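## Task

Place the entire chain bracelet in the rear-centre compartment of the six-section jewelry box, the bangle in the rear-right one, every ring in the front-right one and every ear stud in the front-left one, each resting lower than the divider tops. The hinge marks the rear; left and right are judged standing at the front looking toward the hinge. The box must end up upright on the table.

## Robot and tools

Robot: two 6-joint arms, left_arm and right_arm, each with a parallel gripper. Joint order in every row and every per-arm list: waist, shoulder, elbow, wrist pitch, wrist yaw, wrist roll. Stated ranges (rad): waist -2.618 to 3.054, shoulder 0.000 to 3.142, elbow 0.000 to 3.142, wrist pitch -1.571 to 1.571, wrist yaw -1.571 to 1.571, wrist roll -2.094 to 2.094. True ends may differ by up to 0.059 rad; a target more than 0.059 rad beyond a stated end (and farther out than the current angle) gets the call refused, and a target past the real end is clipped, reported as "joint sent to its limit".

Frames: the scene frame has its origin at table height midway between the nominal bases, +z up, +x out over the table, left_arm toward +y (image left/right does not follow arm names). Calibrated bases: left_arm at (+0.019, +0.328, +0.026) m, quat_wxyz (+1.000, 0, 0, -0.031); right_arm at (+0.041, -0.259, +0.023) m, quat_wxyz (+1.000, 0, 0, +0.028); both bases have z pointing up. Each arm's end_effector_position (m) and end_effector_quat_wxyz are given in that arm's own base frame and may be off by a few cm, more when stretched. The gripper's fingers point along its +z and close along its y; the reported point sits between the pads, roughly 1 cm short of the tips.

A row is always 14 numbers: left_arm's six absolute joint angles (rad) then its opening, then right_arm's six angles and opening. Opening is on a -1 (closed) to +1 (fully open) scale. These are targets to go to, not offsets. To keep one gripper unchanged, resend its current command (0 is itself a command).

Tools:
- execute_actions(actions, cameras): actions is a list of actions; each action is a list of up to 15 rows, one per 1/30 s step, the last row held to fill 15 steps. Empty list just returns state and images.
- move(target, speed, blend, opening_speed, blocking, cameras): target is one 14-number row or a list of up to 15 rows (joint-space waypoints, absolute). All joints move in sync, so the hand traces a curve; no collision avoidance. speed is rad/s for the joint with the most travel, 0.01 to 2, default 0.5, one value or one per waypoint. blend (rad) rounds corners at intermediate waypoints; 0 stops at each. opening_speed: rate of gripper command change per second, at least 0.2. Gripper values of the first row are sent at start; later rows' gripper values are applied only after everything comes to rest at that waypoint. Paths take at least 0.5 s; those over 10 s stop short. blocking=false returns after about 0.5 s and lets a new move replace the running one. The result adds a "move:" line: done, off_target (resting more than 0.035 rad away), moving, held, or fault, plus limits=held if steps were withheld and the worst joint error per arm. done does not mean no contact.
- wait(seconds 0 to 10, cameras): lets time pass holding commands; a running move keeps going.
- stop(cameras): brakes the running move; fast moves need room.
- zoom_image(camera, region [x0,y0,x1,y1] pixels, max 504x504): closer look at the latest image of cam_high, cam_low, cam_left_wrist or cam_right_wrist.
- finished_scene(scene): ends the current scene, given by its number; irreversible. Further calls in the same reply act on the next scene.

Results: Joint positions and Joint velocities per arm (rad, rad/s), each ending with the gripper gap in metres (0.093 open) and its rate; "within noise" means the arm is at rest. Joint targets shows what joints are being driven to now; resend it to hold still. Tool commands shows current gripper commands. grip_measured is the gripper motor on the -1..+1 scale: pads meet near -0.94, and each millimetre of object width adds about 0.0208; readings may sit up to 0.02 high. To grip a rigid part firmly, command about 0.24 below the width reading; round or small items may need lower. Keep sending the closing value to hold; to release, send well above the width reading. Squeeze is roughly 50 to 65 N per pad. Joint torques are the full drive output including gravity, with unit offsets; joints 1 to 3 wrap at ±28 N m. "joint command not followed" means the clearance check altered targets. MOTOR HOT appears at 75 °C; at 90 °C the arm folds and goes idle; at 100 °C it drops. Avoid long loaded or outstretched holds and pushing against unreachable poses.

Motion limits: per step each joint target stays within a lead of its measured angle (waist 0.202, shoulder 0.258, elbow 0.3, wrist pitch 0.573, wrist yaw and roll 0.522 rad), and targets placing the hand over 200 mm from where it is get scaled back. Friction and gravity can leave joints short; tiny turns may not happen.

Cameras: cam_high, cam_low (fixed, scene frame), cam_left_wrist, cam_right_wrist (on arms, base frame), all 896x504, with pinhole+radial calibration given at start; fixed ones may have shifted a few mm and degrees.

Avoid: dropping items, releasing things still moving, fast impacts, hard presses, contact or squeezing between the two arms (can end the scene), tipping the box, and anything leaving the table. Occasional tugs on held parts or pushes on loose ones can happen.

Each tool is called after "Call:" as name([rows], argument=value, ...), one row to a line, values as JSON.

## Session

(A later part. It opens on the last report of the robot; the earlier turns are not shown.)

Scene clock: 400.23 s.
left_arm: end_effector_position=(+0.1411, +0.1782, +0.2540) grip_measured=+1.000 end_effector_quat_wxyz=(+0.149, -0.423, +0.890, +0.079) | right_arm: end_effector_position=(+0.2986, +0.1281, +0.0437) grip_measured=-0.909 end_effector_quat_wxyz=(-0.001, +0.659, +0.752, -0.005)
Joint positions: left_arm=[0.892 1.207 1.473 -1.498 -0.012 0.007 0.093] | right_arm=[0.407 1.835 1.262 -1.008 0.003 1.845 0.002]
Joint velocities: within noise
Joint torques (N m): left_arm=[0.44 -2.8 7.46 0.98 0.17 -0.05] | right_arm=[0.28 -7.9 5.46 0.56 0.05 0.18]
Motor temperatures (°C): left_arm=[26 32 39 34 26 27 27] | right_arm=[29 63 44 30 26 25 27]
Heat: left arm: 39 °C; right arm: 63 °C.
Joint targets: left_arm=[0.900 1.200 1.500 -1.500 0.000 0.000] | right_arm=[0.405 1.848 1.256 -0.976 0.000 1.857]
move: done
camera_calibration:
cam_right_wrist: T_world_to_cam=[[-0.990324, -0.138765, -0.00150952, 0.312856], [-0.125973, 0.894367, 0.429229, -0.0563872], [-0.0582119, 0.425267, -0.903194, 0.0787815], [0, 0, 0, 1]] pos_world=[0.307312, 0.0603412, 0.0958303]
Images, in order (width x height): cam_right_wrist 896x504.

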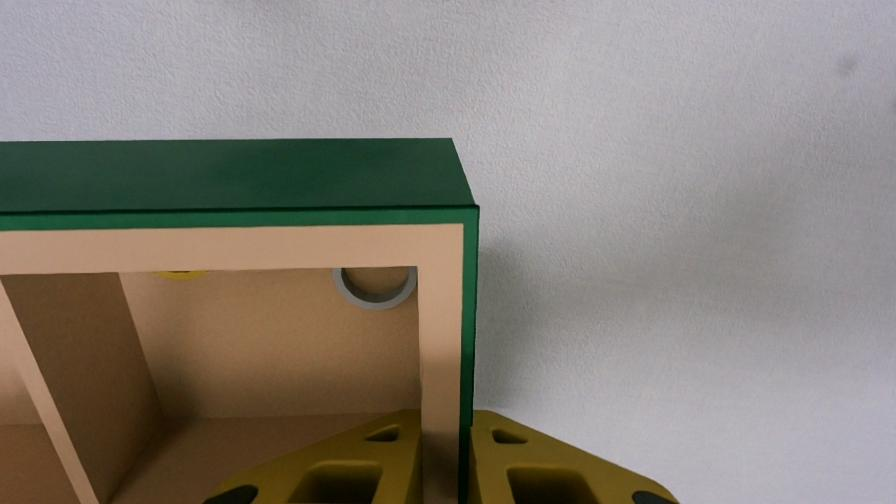

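Call:
move(target=[0.9,1.2,1.5,-1.5,0,0,1, 0.44,1.712,1.108,-0.963,0,1.857,-1.0], speed=1.5, cameras=["cam_high","cam_right_wrist"])

Call:
zoom_image(camera="cam_high", region=[400, 160, 560, 330])

Scene clock: 408.57 s.
left_arm: end_effector_position=(+0.1411, +0.1782, +0.2540) grip_measured=+1.000 end_effector_quat_wxyz=(+0.149, -0.423, +0.890, +0.079) | right_arm: end_effector_position=(+0.2825, +0.1281, +0.0433) grip_measured=-0.924 end_effector_quat_wxyz=(+0.013, +0.656, +0.754, +0.021)
Joint positions: left_arm=[0.892 1.207 1.473 -1.498 -0.012 0.007 0.093] | right_arm=[0.429 1.73 1.131 -0.921 0.006 1.861 0.001]
Joint velocities: within noise
Joint torques (N m): left_arm=[0.43 -2.8 7.46 0.98 0.17 -0.05] | right_arm=[1.46 -9.89 3.97 -0.07 0.03 0.02]
Motor temperatures (°C): left_arm=[26 32 39 34 26 27 27] | right_arm=[29 61 44 30 26 25 27]
Heat: left arm: 39 °C; right arm: 61 °C.
Joint targets: left_arm=[0.900 1.200 1.500 -1.500 0.000 0.000] | right_arm=[0.440 1.712 1.108 -0.963 0.000 1.857]
move: off_target (right_arm); right_arm: the wrist pitch is farthest, 0.042 rad from its target
camera_calibration:
cam_right_wrist: T_world_to_cam=[[-0.98771, -0.144441, -0.0597121, 0.299391], [-0.155909, 0.883654, 0.441415, -0.048949], [-0.0109934, 0.4453, -0.895314, 0.0613059], [0, 0, 0, 1]] pos_world=[0.288754, 0.0591987, 0.0943722]
Images, in order (width x height): cam_high 896x504, cam_right_wrist 896x504.

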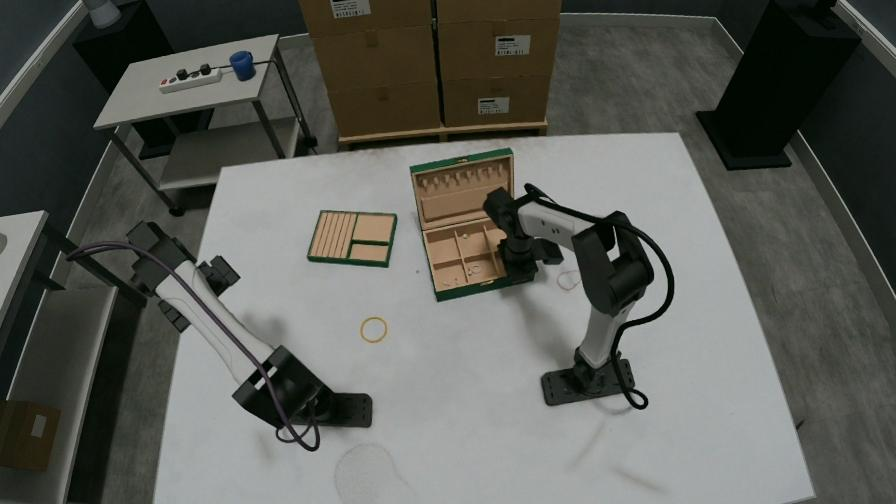

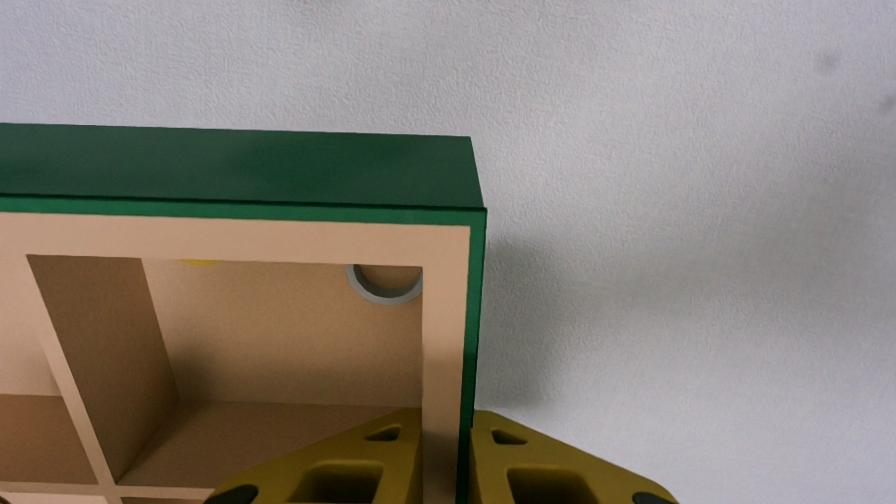

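Scaled by 2.965 from the camera's 896x504 image, which has a finer 1280x720 frame.

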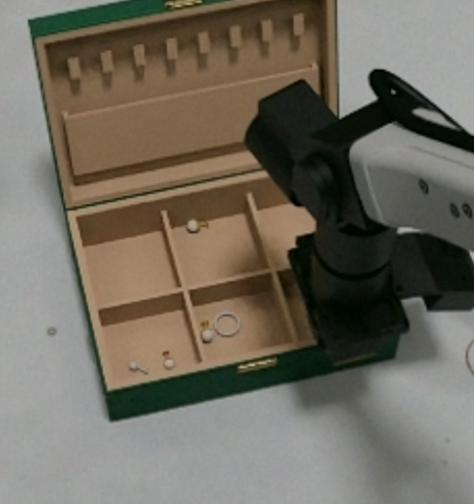

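Call:
execute_actions([
  [[0.9,1.2,1.5,-1.5,0,0,1,0.443,1.703,1.098,-0.962,0,1.857,-1],[0.9,1.2,1.5,-1.5,0,0,1,0.449,1.685,1.077,-0.961,0,1.857,-1],[0.9,1.2,1.5,-1.5,0,0,1,0.456,1.663,1.051,-0.960,0,1.857,-1],[0.9,1.2,1.5,-1.5,0,0,1,0.463,1.640,1.026,-0.959,0,1.857,-1],[0.9,1.2,1.5,-1.5,0,0,1,0.470,1.618,1.000,-0.958,0,1.857,-1],[0.9,1.2,1.5,-1.5,0,0,1,0.475,1.605,0.985,-0.957,0,1.857,-1]],
], cameras=["cam_high"])

Call:
zoom_image(camera="cam_high", region=[400, 160, 560, 330])

Scene clock: 427.60 s.
left_arm: end_effector_position=(+0.1411, +0.1782, +0.2540) grip_measured=+1.000 end_effector_quat_wxyz=(+0.149, -0.423, +0.890, +0.079) | right_arm: end_effector_position=(+0.2503, +0.1224, +0.0424) grip_measured=-0.924 end_effector_quat_wxyz=(+0.015, +0.648, +0.762, +0.019)
Joint positions: left_arm=[0.892 1.207 1.473 -1.498 -0.012 0.007 0.093] | right_arm=[0.463 1.619 1.003 -0.908 0.013 1.872 0.001]
Joint velocities: within noise
Joint torques (N m): left_arm=[0.43 -2.81 7.46 0.98 0.17 -0.06] | right_arm=[1.54 -8.31 4.42 -0.15 -0.04 -0.1]
Motor temperatures (°C): left_arm=[26 32 39 34 26 27 27] | right_arm=[29 58 42 30 26 25 28]
Heat: left arm: 39 °C; right arm: 58 °C.
Joint targets: left_arm=[0.900 1.200 1.500 -1.500 0.000 0.000] | right_arm=[0.475 1.605 0.985 -0.957 0.000 1.857]
Images, in order (width x height): cam_high 896x504.

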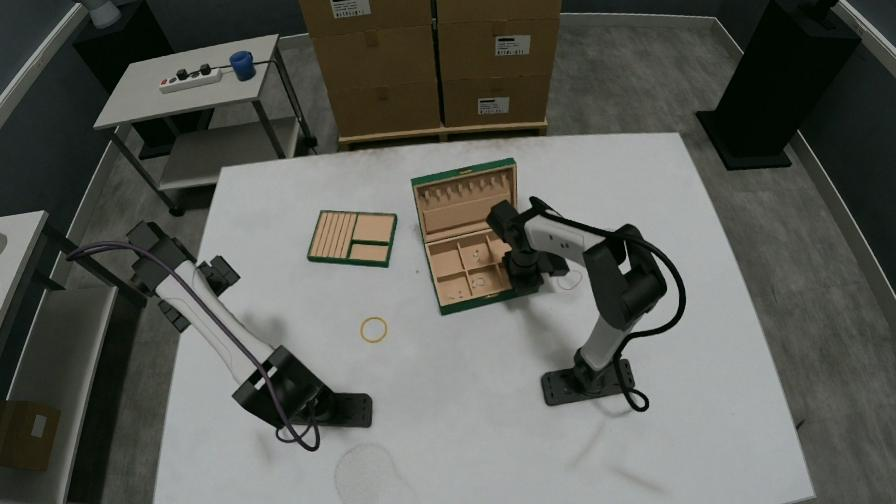

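Scaled by 2.965 from the camera's 896x504 image, which has a finer 1280x720 frame.

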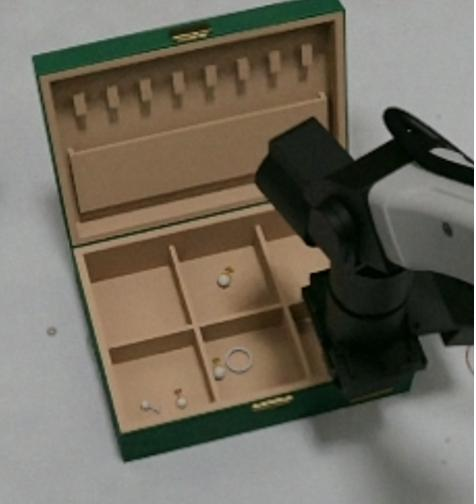

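Call:
move([
  [0.9,1.2,1.5,-1.5,0,0,1,0.465,1.615,0.995,-0.93,0,1.865,-0.3],
  [0.9,1.2,1.5,-1.5,0,0,1,0.465,1.576,1.195,-1.19,0,1.857,-0.3],
  [0.9,1.2,1.5,-1.5,0,0,1,0.5,1.5,1.5,-1.45,0,0,-0.6],
], speed=0.6, cameras=["cam_right_wrist"])

Scene clock: 442.63 s.
left_arm: end_effector_position=(+0.1411, +0.1782, +0.2540) grip_measured=+1.000 end_effector_quat_wxyz=(+0.149, -0.423, +0.890, +0.079) | right_arm: end_effector_position=(+0.2456, +0.1305, +0.1860) grip_measured=-0.598 end_effector_quat_wxyz=(+0.050, -0.238, +0.970, +0.008)
Joint positions: left_arm=[0.892 1.207 1.473 -1.498 -0.012 0.007 0.093] | right_arm=[0.494 1.52 1.48 -1.43 0.008 0.012 0.017]
Joint velocities: within noise
Joint torques (N m): left_arm=[0.43 -2.81 7.46 0.98 0.17 -0.05] | right_arm=[1.05 -8.38 8.51 0.38 -0.06 -0.07]
Motor temperatures (°C): left_arm=[26 32 39 34 26 27 27] | right_arm=[29 57 42 29 26 25 28]
Heat: left arm: 39 °C; right arm: 57 °C.
Joint targets: left_arm=[0.900 1.200 1.500 -1.500 0.000 0.000] | right_arm=[0.500 1.500 1.500 -1.450 0.000 0.000]
move: done
camera_calibration:
cam_right_wrist: T_world_to_cam=[[0.46934, -0.883014, -0.00239045, -0.000275968], [-0.829255, -0.441693, 0.342409, 0.236896], [-0.303408, -0.158724, -0.939548, 0.346471], [0, 0, 0, 1]] pos_world=[0.301699, 0.159385, 0.24441]
Images, in order (width x height): cam_right_wrist 896x504.

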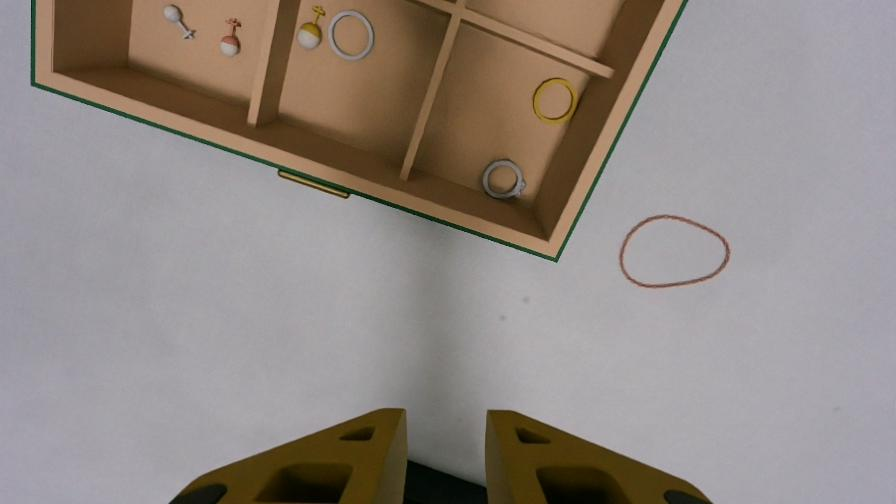

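Call:
move(target=[0.9,1.2,1.5,-1.5,0,0,1,0.52,1.78,1.81,-1.42,0,0,-0.6], speed=0.7, cameras=["cam_right_wrist"])

Scene clock: 454.13 s.
left_arm: end_effector_position=(+0.1411, +0.1782, +0.2540) grip_measured=+1.000 end_effector_quat_wxyz=(+0.149, -0.423, +0.890, +0.079) | right_arm: end_effector_position=(+0.3102, +0.1735, +0.1982) grip_measured=-0.598 end_effector_quat_wxyz=(+0.080, -0.247, +0.965, +0.017)
Joint positions: left_arm=[0.892 1.207 1.473 -1.498 -0.012 0.007 0.093] | right_arm=[0.514 1.769 1.789 -1.426 0.008 0.012 0.017]
Joint velocities: within noise
Joint torques (N m): left_arm=[0.43 -2.8 7.46 0.98 0.17 -0.06] | right_arm=[1.01 -8.01 8.61 0.79 -0.06 -0.07]
Motor temperatures (°C): left_arm=[26 32 39 34 26 27 27] | right_arm=[29 57 42 29 26 25 28]
Heat: left arm: 39 °C; right arm: 57 °C.
Joint targets: left_arm=[0.900 1.200 1.500 -1.500 0.000 0.000] | right_arm=[0.520 1.780 1.810 -1.420 0.000 0.000]
move: done
camera_calibration:
cam_right_wrist: T_world_to_cam=[[0.487239, -0.873264, -0.0027115, 0.000149409], [-0.837667, -0.468251, 0.281168, 0.324666], [-0.246804, -0.134725, -0.959655, 0.366553], [0, 0, 0, 1]] pos_world=[0.362356, 0.20154, 0.260479]
Images, in order (width x height): cam_right_wrist 896x504.

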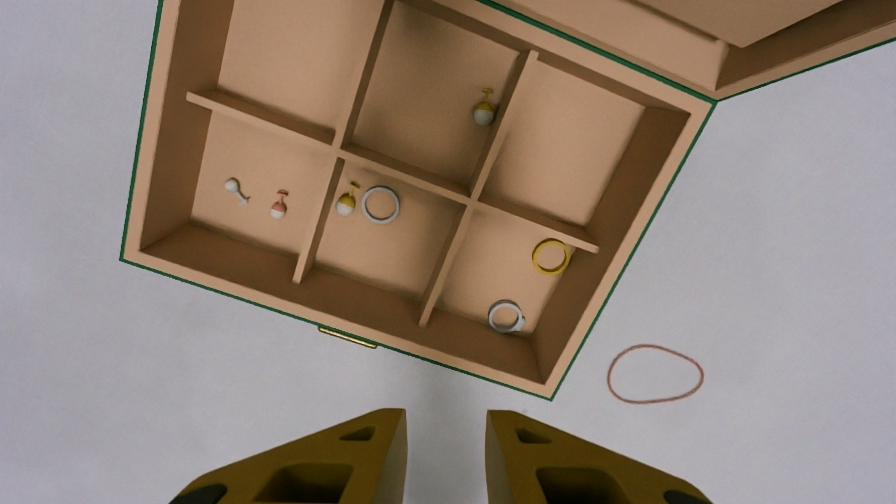

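Call:
move([
  [0.9,1.2,1.5,-1.5,0,0,1,0.465,1.576,1.195,-1.19,0,1.857,-0.3],
  [0.9,1.2,1.5,-1.5,0,0,1,0.463,1.622,1.0,-0.925,0,1.865,-0.3],
  [0.9,1.2,1.5,-1.5,0,0,1,0.463,1.622,1.0,-0.925,0,1.865,-1],
], speed=[0.8,0.4,0.4], opening_speed=0.6, cameras=["cam_right_wrist"])

Call:
execute_actions([
  [[0.9,1.2,1.5,-1.5,0,0,1,0.468,1.622,1.0,-0.925,0,1.87,-1],[0.9,1.2,1.5,-1.5,0,0,1,0.485,1.622,1.0,-0.925,0,1.885,-1],[0.9,1.2,1.5,-1.5,0,0,1,0.51,1.622,1.0,-0.925,0,1.91,-1],[0.9,1.2,1.5,-1.5,0,0,1,0.54,1.622,1.0,-0.925,0,1.935,-1],[0.9,1.2,1.5,-1.5,0,0,1,0.57,1.622,1.0,-0.925,0,1.965,-1],[0.9,1.2,1.5,-1.5,0,0,1,0.60,1.622,1.0,-0.925,0,1.99,-1]],
], cameras=["cam_high","cam_right_wrist"])

Call:
zoom_image(camera="cam_high", region=[400, 160, 560, 330])

Scene clock: 525.87 s.
left_arm: end_effector_position=(+0.1411, +0.1782, +0.2540) grip_measured=+1.000 end_effector_quat_wxyz=(+0.149, -0.423, +0.890, +0.079) | right_arm: end_effector_position=(+0.2492, +0.1236, +0.0515) grip_measured=-0.973 end_effector_quat_wxyz=(+0.015, +0.639, +0.769, +0.021)
Joint positions: left_arm=[0.892 1.207 1.473 -1.498 -0.012 0.007 0.093] | right_arm=[0.467 1.602 1.023 -0.942 0.01 1.854 0]
Joint velocities: within noise
Joint torques (N m): left_arm=[0.43 -2.81 7.45 0.98 0.17 -0.05] | right_arm=[0.17 -4.96 3.96 0.55 -0.01 0.16]
Motor temperatures (°C): left_arm=[26 32 40 34 26 27 27] | right_arm=[29 55 45 30 26 25 27]
Heat: left arm: 40 °C; right arm: 55 °C.
Joint targets: left_arm=[0.900 1.200 1.500 -1.500 0.000 0.000] | right_arm=[0.463 1.622 1.000 -0.925 0.000 1.865]
move: done; target 3's new numbers were sent with right_arm's wrist pitch 0.071 rad from that target
camera_calibration:
cam_right_wrist: T_world_to_cam=[[-0.980274, -0.188023, -0.0609095, 0.26999], [-0.195534, 0.877714, 0.437476, -0.0430312], [-0.0287947, 0.440756, -0.897165, 0.075355], [0, 0, 0, 1]] pos_world=[0.25842, 0.0553204, 0.102876]
Images, in order (width x height): cam_right_wrist 896x504.

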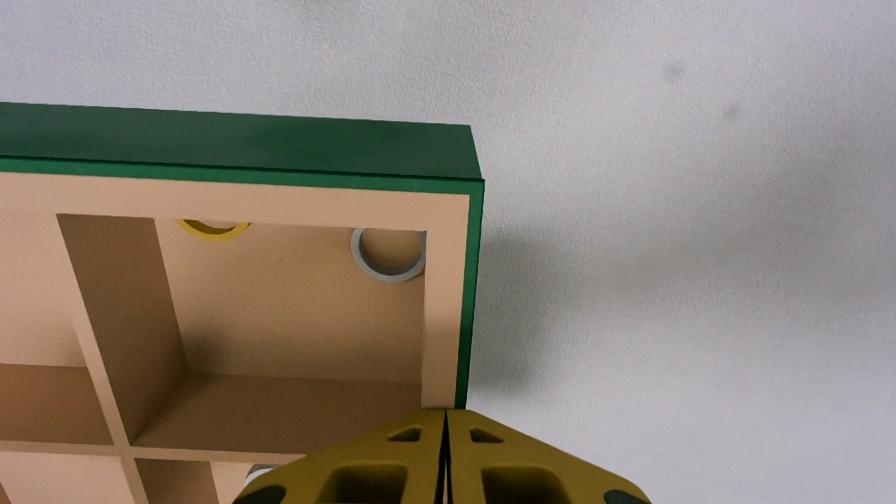

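Scene clock: 526.80 s.
left_arm: end_effector_position=(+0.1411, +0.1782, +0.2540) grip_measured=+1.000 end_effector_quat_wxyz=(+0.149, -0.423, +0.890, +0.079) | right_arm: end_effector_position=(+0.2266, +0.1536, +0.0461) grip_measured=-0.973 end_effector_quat_wxyz=(+0.009, +0.635, +0.772, +0.014)
Joint positions: left_arm=[0.892 1.207 1.473 -1.498 -0.012 0.007 0.093] | right_arm=[0.602 1.609 1.009 -0.939 0.01 1.977 0]
Joint velocities: within noise
Joint torques (N m): left_arm=[0.42 -2.81 7.47 0.98 0.17 -0.05] | right_arm=[0.35 -5.64 5.24 0.47 -0.02 0.18]
Motor temperatures (°C): left_arm=[26 32 40 34 26 27 27] | right_arm=[29 55 45 30 26 25 27]
Heat: left arm: 40 °C; right arm: 55 °C.
Joint targets: left_arm=[0.900 1.200 1.500 -1.500 0.000 0.000] | right_arm=[0.600 1.622 1.000 -0.925 0.000 1.990]
camera_calibration:
cam_right_wrist: T_world_to_cam=[[-0.978877, -0.199944, -0.0426926, 0.253758], [-0.19825, 0.87723, 0.437224, -0.0706737], [-0.0499691, 0.436453, -0.898339, 0.0621714], [0, 0, 0, 1]] pos_world=[0.237493, 0.0855994, 0.0975848]
Images, in order (width x height): cam_high 896x504, cam_right_wrist 896x504.

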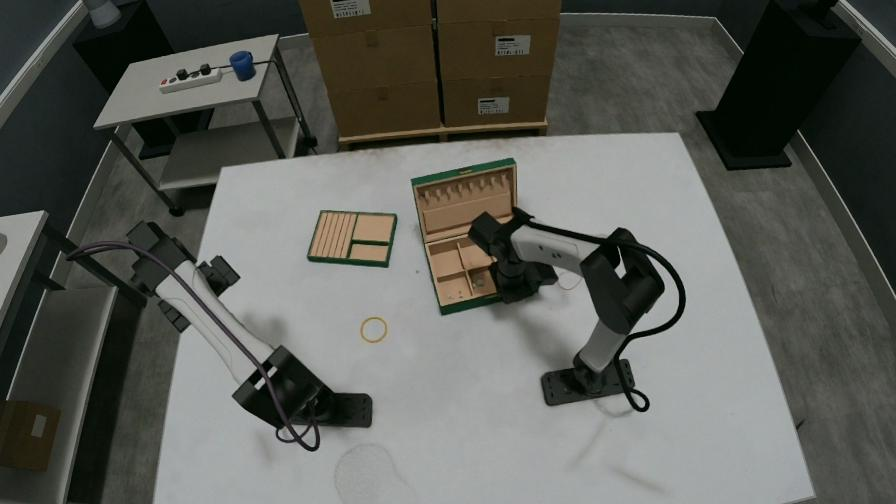

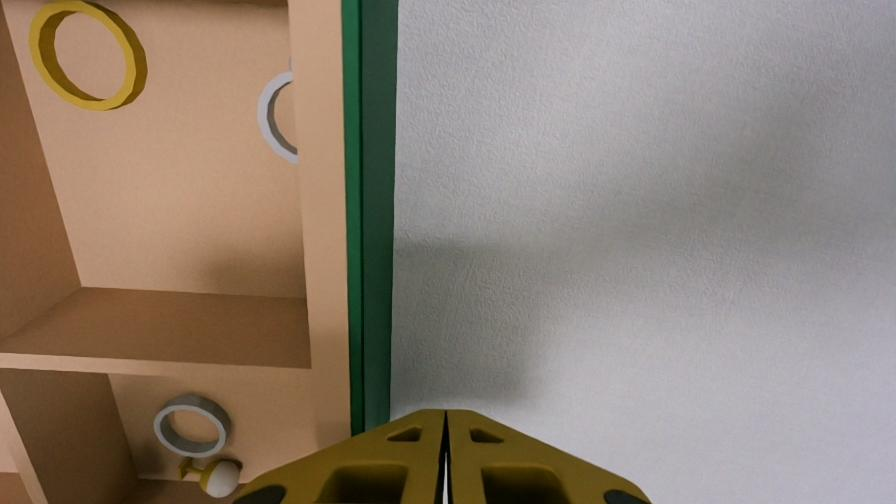

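Scaled by 2.965 from the camera's 896x504 image, which has a finer 1280x720 frame.

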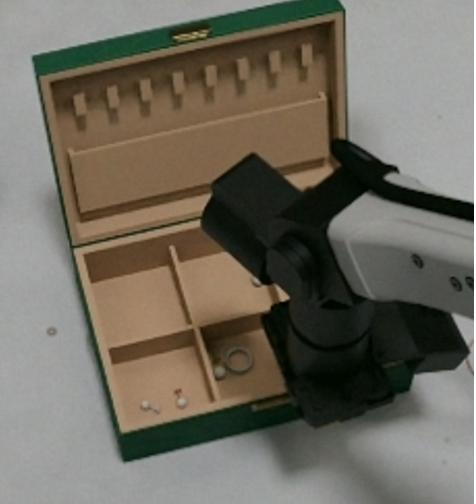

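Call:
move([
  [0.9,1.2,1.5,-1.5,0,0,1,0.60,1.576,1.12,-1.11,0,1.97,-0.3],
  [0.9,1.2,1.5,-1.5,0,0,1,0.463,1.576,1.12,-1.11,0,1.865,-0.3],
  [0.9,1.2,1.5,-1.5,0,0,1,0.463,1.64,0.985,-0.908,0,1.865,-0.3],
], speed=[0.6,0.5,0.3], opening_speed=0.8, cameras=["cam_right_wrist"])

Scene clock: 542.67 s.
left_arm: end_effector_position=(+0.1411, +0.1782, +0.2540) grip_measured=+1.000 end_effector_quat_wxyz=(+0.149, -0.423, +0.890, +0.079) | right_arm: end_effector_position=(+0.2378, +0.1184, +0.0507) grip_measured=-0.302 end_effector_quat_wxyz=(+0.001, +0.649, +0.761, -0.003)
Joint positions: left_arm=[0.892 1.207 1.473 -1.498 -0.012 0.007 0.093] | right_arm=[0.465 1.605 1.024 -0.995 0.005 1.878 0.031]
Joint velocities: within noise
Joint torques (N m): left_arm=[0.43 -2.81 7.46 0.98 0.17 -0.06] | right_arm=[0.31 -3.41 2.4 1.15 0.04 -0.07]
Motor temperatures (°C): left_arm=[26 32 40 34 26 27 27] | right_arm=[29 53 43 29 26 25 27]
Heat: left arm: 40 °C; right arm: 53 °C.
Joint targets: left_arm=[0.900 1.200 1.500 -1.500 0.000 0.000] | right_arm=[0.463 1.640 0.985 -0.908 0.000 1.865]
move: off_target (right_arm); right_arm: the wrist pitch is farthest, 0.087 rad from its target
camera_calibration:
cam_right_wrist: T_world_to_cam=[[-0.986491, -0.163656, -0.00715221, 0.2536], [-0.150833, 0.890429, 0.429402, -0.0520756], [-0.0639059, 0.42468, -0.903085, 0.0871726], [0, 0, 0, 1]] pos_world=[0.24789, 0.0508524, 0.102899]
Images, in order (width x height): cam_right_wrist 896x504.

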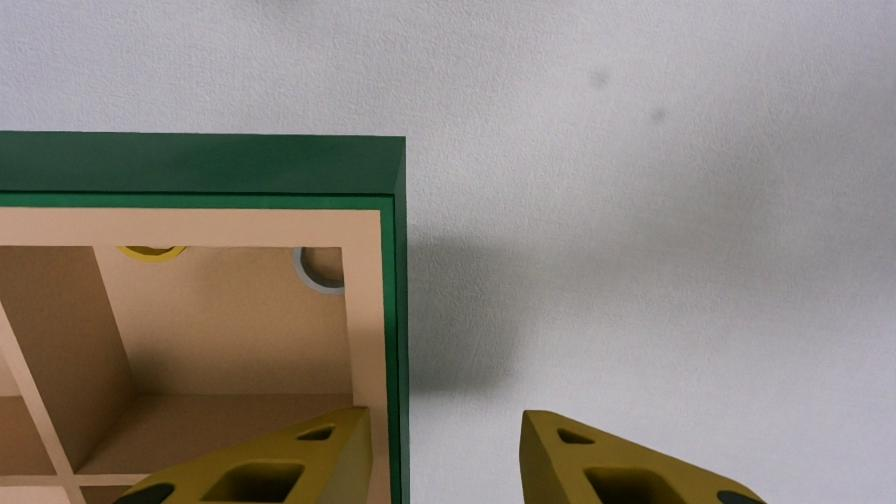

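Call:
move([
  [0.9,1.2,1.5,-1.5,0,0,1,0.463,1.625,1.1,-1.03,0,1.865,-0.3],
  [0.9,1.2,1.5,-1.5,0,0,1,0.463,1.668,1.03,-0.931,0,1.865,-0.3],
  [0.9,1.2,1.5,-1.5,0,0,1,0.463,1.668,1.03,-0.931,0,1.865,-1],
], speed=[0.6,0.3,0.3], opening_speed=0.8, cameras=["cam_right_wrist"])

Scene clock: 564.00 s.
left_arm: end_effector_position=(+0.1411, +0.1782, +0.2540) grip_measured=+1.000 end_effector_quat_wxyz=(+0.149, -0.423, +0.890, +0.079) | right_arm: end_effector_position=(+0.2507, +0.1249, +0.0407) grip_measured=-0.905 end_effector_quat_wxyz=(+0.005, +0.649, +0.761, +0.005)
Joint positions: left_arm=[0.892 1.207 1.473 -1.498 -0.012 0.007 0.093] | right_arm=[0.465 1.657 1.037 -0.939 0.005 1.877 0.002]
Joint velocities: within noise
Joint torques (N m): left_arm=[0.43 -2.81 7.46 0.98 0.17 -0.05] | right_arm=[0.29 -6.2 5.31 0.36 0.04 -0.06]
Motor temperatures (°C): left_arm=[26 32 40 34 26 27 27] | right_arm=[29 51 42 30 26 25 27]
Heat: left arm: 40 °C; right arm: 51 °C.
Joint targets: left_arm=[0.900 1.200 1.500 -1.500 0.000 0.000] | right_arm=[0.463 1.668 1.030 -0.931 0.000 1.865]
move: done
camera_calibration:
cam_right_wrist: T_world_to_cam=[[-0.985997, -0.165039, -0.0239099, 0.268079], [-0.158959, 0.886799, 0.433958, -0.0493071], [-0.0504168, 0.431682, -0.900616, 0.0718642], [0, 0, 0, 1]] pos_world=[0.260111, 0.0569467, 0.092529]
Images, in order (width x height): cam_right_wrist 896x504.

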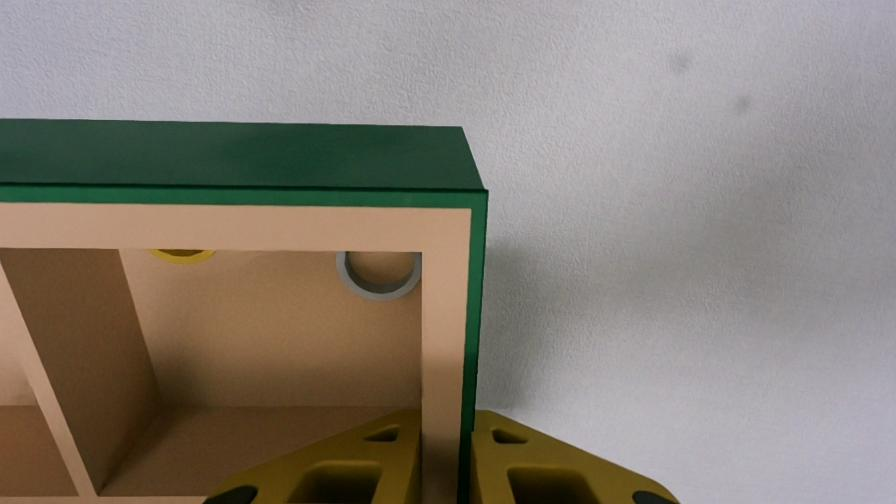

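Gripped (-0.905). Swing.

Call:
execute_actions([
  [[0.9,1.2,1.5,-1.5,0,0,1,0.468,1.668,1.03,-0.931,0,1.87,-1],[0.9,1.2,1.5,-1.5,0,0,1,0.485,1.668,1.03,-0.931,0,1.885,-1],[0.9,1.2,1.5,-1.5,0,0,1,0.51,1.668,1.03,-0.931,0,1.91,-1],[0.9,1.2,1.5,-1.5,0,0,1,0.54,1.67,1.035,-0.931,0,1.935,-1],[0.9,1.2,1.5,-1.5,0,0,1,0.57,1.672,1.04,-0.931,0,1.965,-1],[0.9,1.2,1.5,-1.5,0,0,1,0.60,1.674,1.045,-0.931,0,1.99,-1]],
], cameras=["cam_high"])

Call:
zoom_image(camera="cam_high", region=[400, 160, 560, 330])

Scene clock: 572.30 s.
left_arm: end_effector_position=(+0.1411, +0.1782, +0.2540) grip_measured=+1.000 end_effector_quat_wxyz=(+0.149, -0.423, +0.890, +0.079) | right_arm: end_effector_position=(+0.2368, +0.1507, +0.0406) grip_measured=-0.921 end_effector_quat_wxyz=(+0.016, +0.650, +0.759, +0.003)
Joint positions: left_arm=[0.892 1.207 1.473 -1.498 -0.012 0.007 0.093] | right_arm=[0.584 1.658 1.037 -0.936 0.028 2 0.001]
Joint velocities: within noise
Joint torques (N m): left_arm=[0.43 -2.81 7.46 0.98 0.17 -0.05] | right_arm=[1.89 -5.71 6.72 0.33 -0.18 -0.06]
Motor temperatures (°C): left_arm=[26 32 40 34 26 27 27] | right_arm=[29 50 41 29 26 25 28]
Heat: left arm: 40 °C; right arm: 50 °C.
Joint targets: left_arm=[0.900 1.200 1.500 -1.500 0.000 0.000] | right_arm=[0.600 1.674 1.045 -0.931 0.000 1.990]
Images, in order (width x height): cam_high 896x504.

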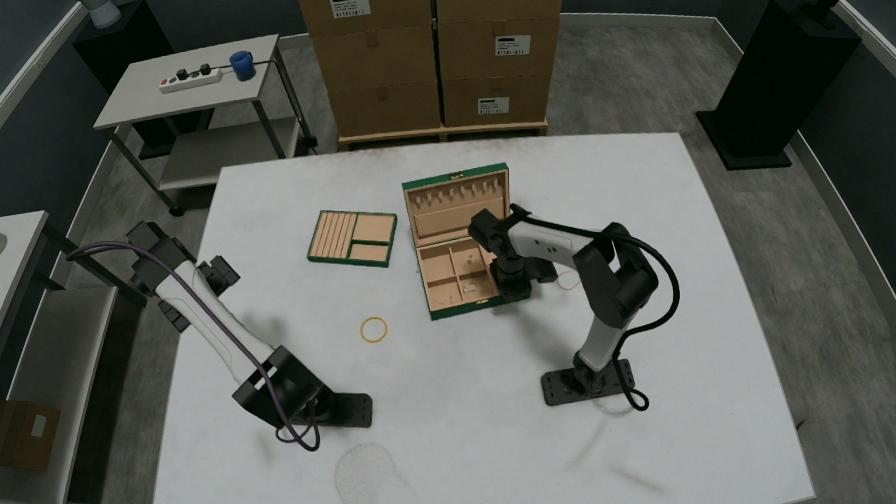

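Scaled by 2.965 from the camera's 896x504 image, which has a finer 1280x720 frame.

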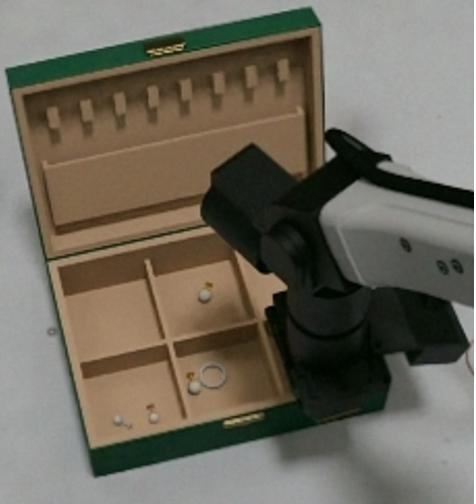

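Call:
move([
  [0.9,1.2,1.5,-1.5,0,0,1,0.588,1.663,1.037,-0.936,0,2.0,-0.3],
  [0.9,1.2,1.5,-1.5,0,0,1,0.588,1.6,1.22,-1.19,0,1.9,-0.5],
  [0.9,1.2,1.5,-1.5,0,0,1,0.6,1.78,1.81,-1.42,0,0,-0.5],
], speed=0.7, cameras=["cam_right_wrist"])

Scene clock: 587.90 s.
left_arm: end_effector_position=(+0.1411, +0.1782, +0.2540) grip_measured=+1.000 end_effector_quat_wxyz=(+0.149, -0.423, +0.890, +0.079) | right_arm: end_effector_position=(+0.3001, +0.2014, +0.2015) grip_measured=-0.498 end_effector_quat_wxyz=(+0.096, -0.285, +0.953, +0.026)
Joint positions: left_arm=[0.892 1.207 1.473 -1.498 -0.012 0.007 0.093] | right_arm=[0.595 1.763 1.79 -1.399 0.008 0.013 0.021]
Joint velocities: within noise
Joint torques (N m): left_arm=[0.44 -2.81 7.46 0.98 0.17 -0.05] | right_arm=[0.94 -7.45 8.64 0.56 -0.05 -0.07]
Motor temperatures (°C): left_arm=[26 32 40 34 26 27 27] | right_arm=[29 50 42 29 26 25 28]
Heat: left arm: 40 °C; right arm: 50 °C.
Joint targets: left_arm=[0.900 1.200 1.500 -1.500 0.000 0.000] | right_arm=[0.600 1.780 1.810 -1.420 0.000 0.000]
move: done
camera_calibration:
cam_right_wrist: T_world_to_cam=[[0.555711, -0.831369, -0.00339854, 0.000599894], [-0.804762, -0.538943, 0.248797, 0.339215], [-0.208674, -0.135524, -0.96855, 0.361554], [0, 0, 0, 1]] pos_world=[0.348101, 0.232316, 0.26579]
Images, in order (width x height): cam_right_wrist 896x504.

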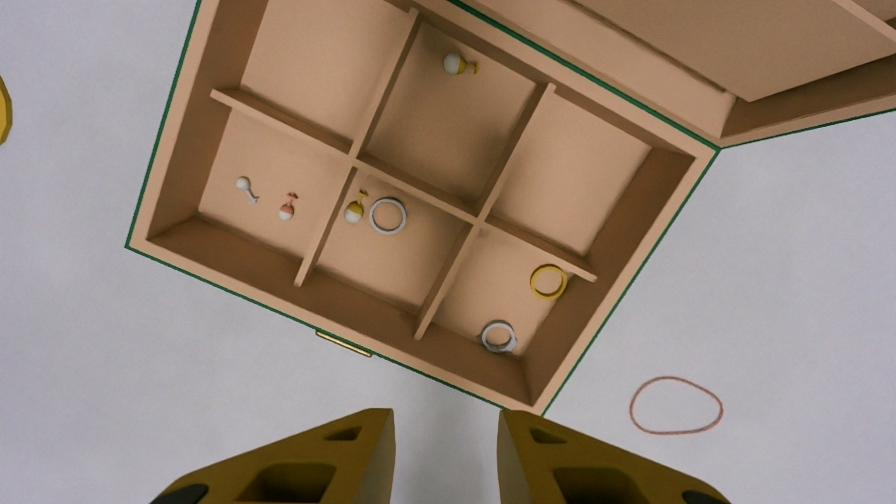

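Call:
zoom_image(camera="cam_right_wrist", region=[340, 0, 620, 250])

Call:
zoom_image(camera="cam_high", region=[400, 160, 560, 330])

Scaled by 1.800 from the camera's 896x504 image, which has a finer 1280x720 frame.

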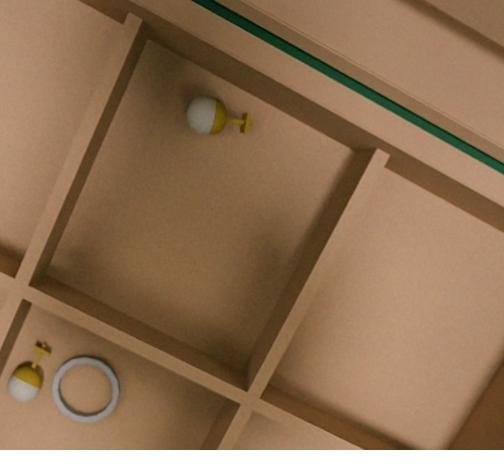

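This scene's latest camera images include none from cam_high. They are from: cam_right_wrist. cam_high's image comes with the result of a call that names it in "cameras".

Call:
execute_actions(actions=[], cameras=["cam_high","cam_right_wrist"])

Call:
zoom_image(camera="cam_right_wrist", region=[340, 0, 620, 250])

Scene clock: 600.53 s.
left_arm: end_effector_position=(+0.1411, +0.1782, +0.2540) grip_measured=+1.000 end_effector_quat_wxyz=(+0.149, -0.423, +0.890, +0.079) | right_arm: end_effector_position=(+0.2998, +0.2012, +0.2015) grip_measured=-0.498 end_effector_quat_wxyz=(+0.095, -0.286, +0.953, +0.025)
Joint positions: left_arm=[0.892 1.207 1.473 -1.498 -0.012 0.007 0.093] | right_arm=[0.595 1.763 1.79 -1.401 0.008 0.012 0.021]
Joint velocities: within noise
Joint torques (N m): left_arm=[0.44 -2.8 7.45 0.98 0.17 -0.05] | right_arm=[0.94 -7.45 8.64 0.59 -0.05 -0.07]
Motor temperatures (°C): left_arm=[26 32 40 34 26 27 27] | right_arm=[29 51 43 29 26 25 28]
Heat: left arm: 40 °C; right arm: 51 °C.
Joint targets: left_arm=[0.900 1.200 1.500 -1.500 0.000 0.000] | right_arm=[0.600 1.780 1.810 -1.420 0.000 0.000]
Tool commands: left_gripper/opening=+1.0 right_gripper/opening=-0.5
camera_calibration:
cam_right_wrist: T_world_to_cam=[[0.556328, -0.830956, -0.00324108, 0.00029766], [-0.804062, -0.539299, 0.25028, 0.338446], [-0.209719, -0.136632, -0.968168, 0.361853], [0, 0, 0, 1]] pos_world=[0.347853, 0.232211, 0.26563]
Images, in order (width x height): cam_high 896x504, cam_right_wrist 896x504.

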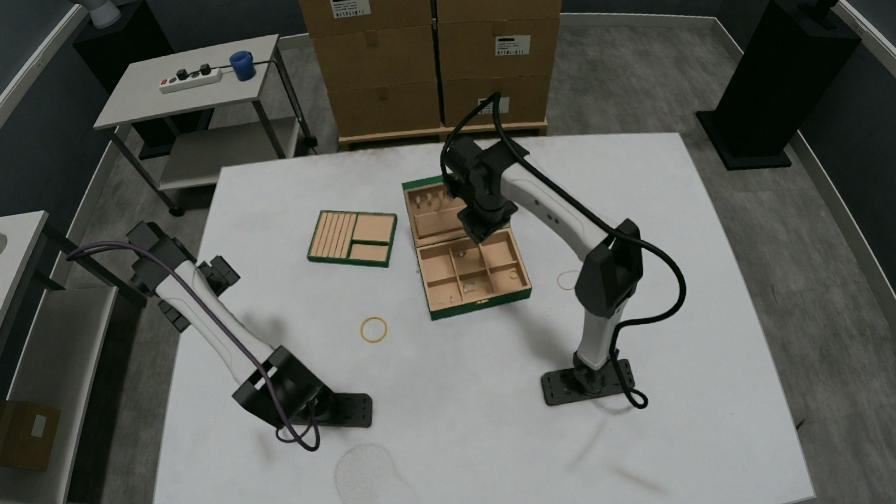

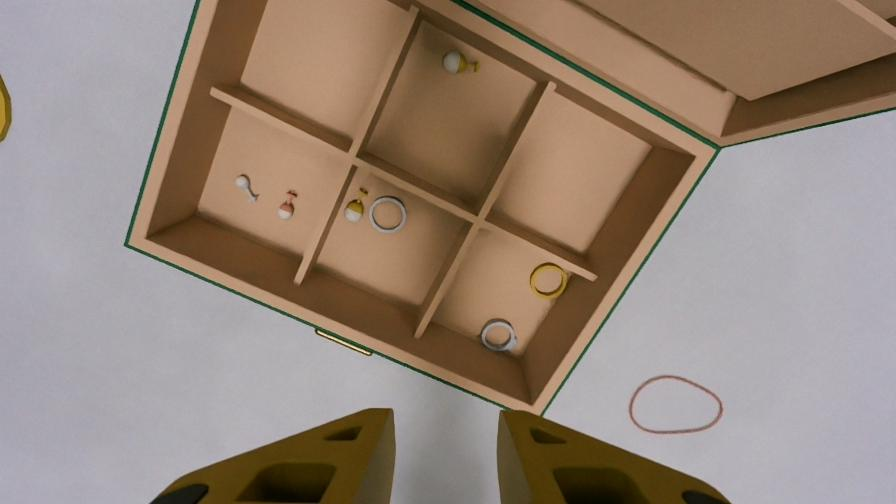

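Scaled by 1.800 from the camera's 896x504 image, which has a finer 1280x720 frame.

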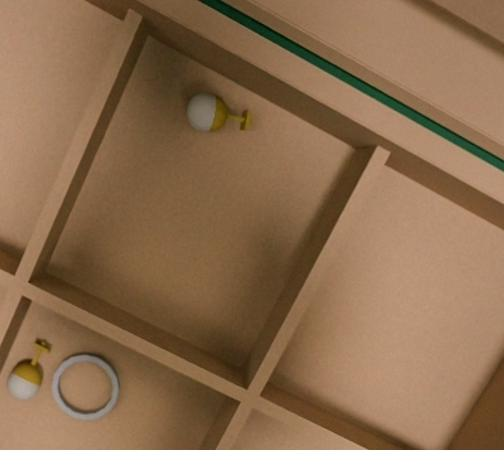

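Call:
move([
  [0.9,1.2,1.5,-1.5,0,0,1,0.588,1.6,1.22,-1.19,0,1.9,-0.3],
  [0.9,1.2,1.5,-1.5,0,0,1,0.585,1.66,1.08,-1.0,0,2.0,-0.3],
  [0.9,1.2,1.5,-1.5,0,0,1,0.585,1.672,1.03,-0.925,0,2.0,-0.3],
  [0.9,1.2,1.5,-1.5,0,0,1,0.585,1.672,1.03,-0.925,0,2.0,-1],
], speed=[0.8,0.5,0.3,0.3], blend=[0.1,0.03,0,0], opening_speed=0.8, cameras=["cam_right_wrist"])

Scene clock: 632.50 s.
left_arm: end_effector_position=(+0.1411, +0.1782, +0.2540) grip_measured=+1.000 end_effector_quat_wxyz=(+0.149, -0.423, +0.890, +0.079) | right_arm: end_effector_position=(+0.2368, +0.1534, +0.0509) grip_measured=-0.973 end_effector_quat_wxyz=(+0.013, +0.645, +0.764, +0.008)
Joint positions: left_arm=[0.892 1.207 1.473 -1.498 -0.012 0.007 0.093] | right_arm=[0.587 1.642 1.064 -0.971 0.02 1.989 0]
Joint velocities: within noise
Joint torques (N m): left_arm=[0.44 -2.81 7.46 0.98 0.17 -0.05] | right_arm=[0.31 -4.37 2.89 0.77 -0.11 0.16]
Motor temperatures (°C): left_arm=[26 32 40 34 26 27 27] | right_arm=[29 53 44 29 26 25 27]
Heat: left arm: 40 °C; right arm: 53 °C.
Joint targets: left_arm=[0.900 1.200 1.500 -1.500 0.000 0.000] | right_arm=[0.585 1.672 1.030 -0.925 0.000 2.000]
move: off_target (right_arm); blend cut to 0.095 rad at target 1; target 4's new numbers were sent with right_arm's wrist pitch 0.098 rad from that target; right_arm: the wrist pitch is farthest, 0.046 rad from its target
camera_calibration:
cam_right_wrist: T_world_to_cam=[[-0.983922, -0.17439, -0.0385385, 0.261005], [-0.174065, 0.888055, 0.425511, -0.0773992], [-0.0399806, 0.425378, -0.904132, 0.0666152], [0, 0, 0, 1]] pos_world=[0.245999, 0.0859148, 0.103222]
Images, in order (width x height): cam_right_wrist 896x504.

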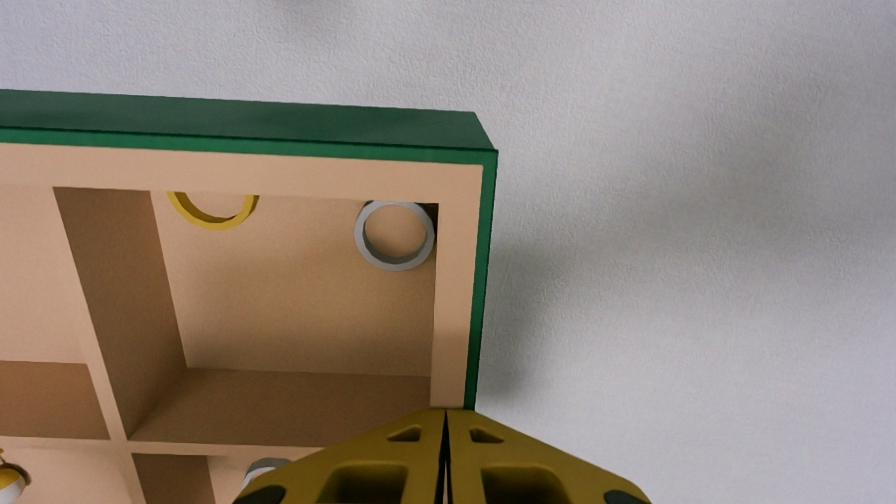

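Call:
move([
  [0.9,1.2,1.5,-1.5,0,0,1,0.585,1.62,1.13,-1.06,0,2.0,-0.3],
  [0.9,1.2,1.5,-1.5,0,0,1,0.585,1.683,1.018,-0.9,0,2.0,-0.3],
  [0.9,1.2,1.5,-1.5,0,0,1,0.585,1.683,1.018,-0.9,0,2.0,-1],
], speed=[0.5,0.3,0.3], opening_speed=0.8, cameras=["cam_right_wrist"])

Scene clock: 644.03 s.
left_arm: end_effector_position=(+0.1411, +0.1782, +0.2540) grip_measured=+1.000 end_effector_quat_wxyz=(+0.149, -0.423, +0.890, +0.079) | right_arm: end_effector_position=(+0.2364, +0.1553, +0.0343) grip_measured=-0.899 end_effector_quat_wxyz=(+0.007, +0.653, +0.757, +0.008)
Joint positions: left_arm=[0.892 1.207 1.473 -1.498 -0.012 0.007 0.093] | right_arm=[0.587 1.671 1.026 -0.906 0.01 2.011 0.002]
Joint velocities: within noise
Joint torques (N m): left_arm=[0.43 -2.8 7.46 0.98 0.17 -0.05] | right_arm=[0.29 -6.24 5.23 0.35 -0.01 -0.03]
Motor temperatures (°C): left_arm=[26 32 41 34 26 27 27] | right_arm=[29 51 43 29 26 25 27]
Heat: left arm: 41 °C; right arm: 51 °C.
Joint targets: left_arm=[0.900 1.200 1.500 -1.500 0.000 0.000] | right_arm=[0.585 1.683 1.018 -0.900 0.000 2.000]
move: done
camera_calibration:
cam_right_wrist: T_world_to_cam=[[-0.987739, -0.152903, -0.0314944, 0.257612], [-0.151329, 0.888226, 0.433766, -0.0777811], [-0.0383502, 0.433214, -0.900475, 0.0490926], [0, 0, 0, 1]] pos_world=[0.244565, 0.0872093, 0.0860588]
Images, in order (width x height): cam_right_wrist 896x504.

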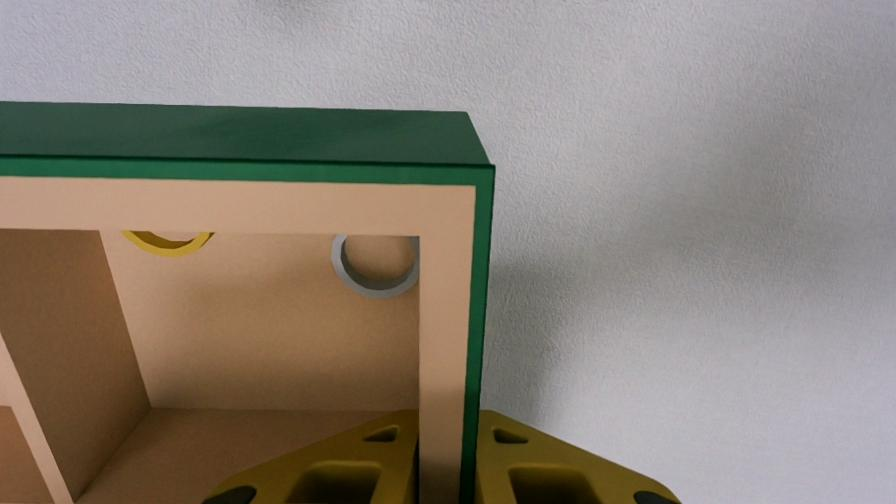

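Call:
execute_actions([
  [[0.9,1.2,1.5,-1.5,0,0,1,0.588,1.675,1.010,-0.901,0,2.0,-1],[0.9,1.2,1.5,-1.5,0,0,1,0.595,1.656,0.990,-0.904,0,2.01,-1],[0.9,1.2,1.5,-1.5,0,0,1,0.603,1.634,0.967,-0.907,0,2.015,-1],[0.9,1.2,1.5,-1.5,0,0,1,0.611,1.612,0.944,-0.910,0,2.02,-1],[0.9,1.2,1.5,-1.5,0,0,1,0.619,1.590,0.921,-0.913,0,2.025,-1],[0.9,1.2,1.5,-1.5,0,0,1,0.625,1.575,0.905,-0.915,0,2.03,-1]],
], cameras=["cam_high"])

Call:
zoom_image(camera="cam_high", region=[400, 180, 560, 350])

Call:
move([
  [0.9,1.2,1.5,-1.5,0,0,1,0.62,1.58,0.915,-0.915,0,2.03,-0.3],
  [0.9,1.2,1.5,-1.5,0,0,1,0.62,1.5,1.12,-1.19,0,2.0,-0.5],
  [0.9,1.2,1.5,-1.5,0,0,1,0.63,1.70,1.73,-1.42,0,0,-0.5],
], speed=[0.5,0.6,0.9], cameras=["cam_right_wrist"])

Scene clock: 659.70 s.
left_arm: end_effector_position=(+0.1411, +0.1782, +0.2540) grip_measured=+1.000 end_effector_quat_wxyz=(+0.149, -0.423, +0.890, +0.079) | right_arm: end_effector_position=(+0.2192, +0.1498, +0.0336) grip_measured=-0.915 end_effector_quat_wxyz=(+0.016, +0.651, +0.759, +0.020)
Joint positions: left_arm=[0.892 1.207 1.473 -1.498 -0.012 0.007 0.093] | right_arm=[0.613 1.584 0.928 -0.869 0.021 2.03 0.001]
Joint velocities: within noise
Joint torques (N m): left_arm=[0.43 -2.81 7.46 0.98 0.17 -0.05] | right_arm=[1.52 -7.34 3.77 -0.13 -0.12 0.05]
Motor temperatures (°C): left_arm=[26 32 41 34 26 27 27] | right_arm=[29 51 42 29 26 25 28]
Heat: left arm: 41 °C; right arm: 51 °C.
Joint targets: left_arm=[0.900 1.200 1.500 -1.500 0.000 0.000] | right_arm=[0.625 1.575 0.905 -0.915 0.000 2.030]
Images, in order (width x height): cam_high 896x504.

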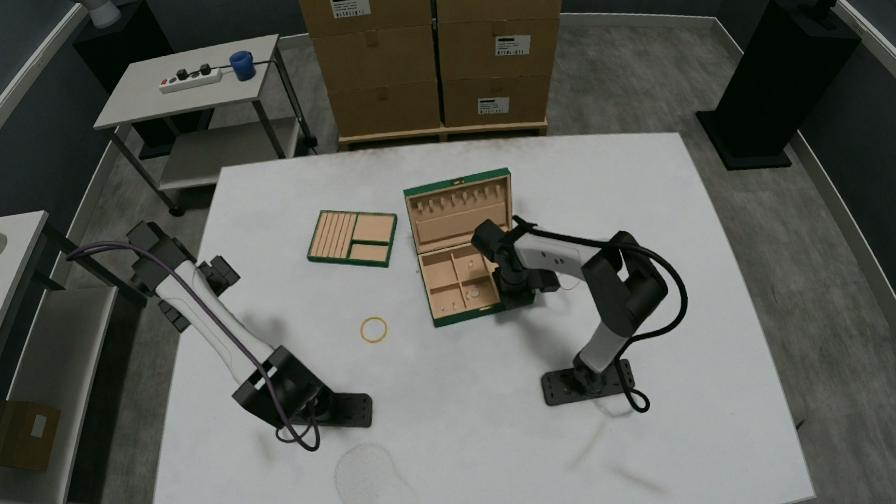

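Scaled by 2.965 from the camera's 896x504 image, which has a finer 1280x720 frame.

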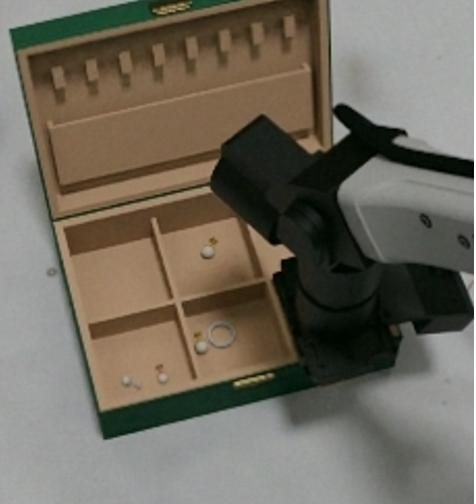

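Scene clock: 665.33 s.
left_arm: end_effector_position=(+0.1411, +0.1782, +0.2540) grip_measured=+1.000 end_effector_quat_wxyz=(+0.149, -0.423, +0.890, +0.079) | right_arm: end_effector_position=(+0.2773, +0.1978, +0.2044) grip_measured=-0.498 end_effector_quat_wxyz=(+0.095, -0.299, +0.949, +0.027)
Joint positions: left_arm=[0.892 1.207 1.473 -1.498 -0.012 0.007 0.093] | right_arm=[0.624 1.684 1.71 -1.399 0.008 0.013 0.021]
Joint velocities: within noise
Joint torques (N m): left_arm=[0.43 -2.8 7.46 0.98 0.17 -0.05] | right_arm=[1.03 -6.74 8.64 0.57 -0.06 -0.07]
Motor temperatures (°C): left_arm=[26 32 41 34 26 27 27] | right_arm=[29 51 42 29 26 25 28]
Heat: left arm: 41 °C; right arm: 51 °C.
Joint targets: left_arm=[0.900 1.200 1.500 -1.500 0.000 0.000] | right_arm=[0.630 1.700 1.730 -1.420 0.000 0.000]
move: done
camera_calibration:
cam_right_wrist: T_world_to_cam=[[0.579514, -0.814957, -0.00301819, 0.000380473], [-0.788665, -0.561743, 0.249903, 0.318046], [-0.205356, -0.142442, -0.968266, 0.359446], [0, 0, 0, 1]] pos_world=[0.324426, 0.23017, 0.26856]
Images, in order (width x height): cam_right_wrist 896x504.

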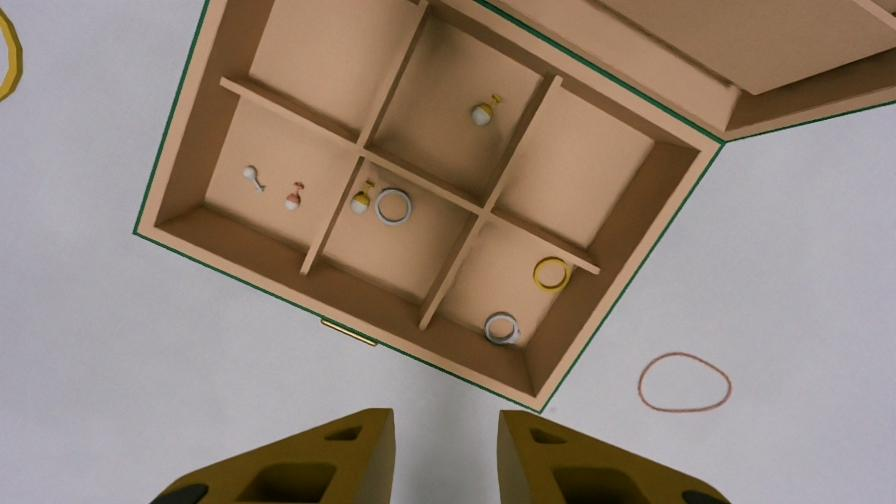

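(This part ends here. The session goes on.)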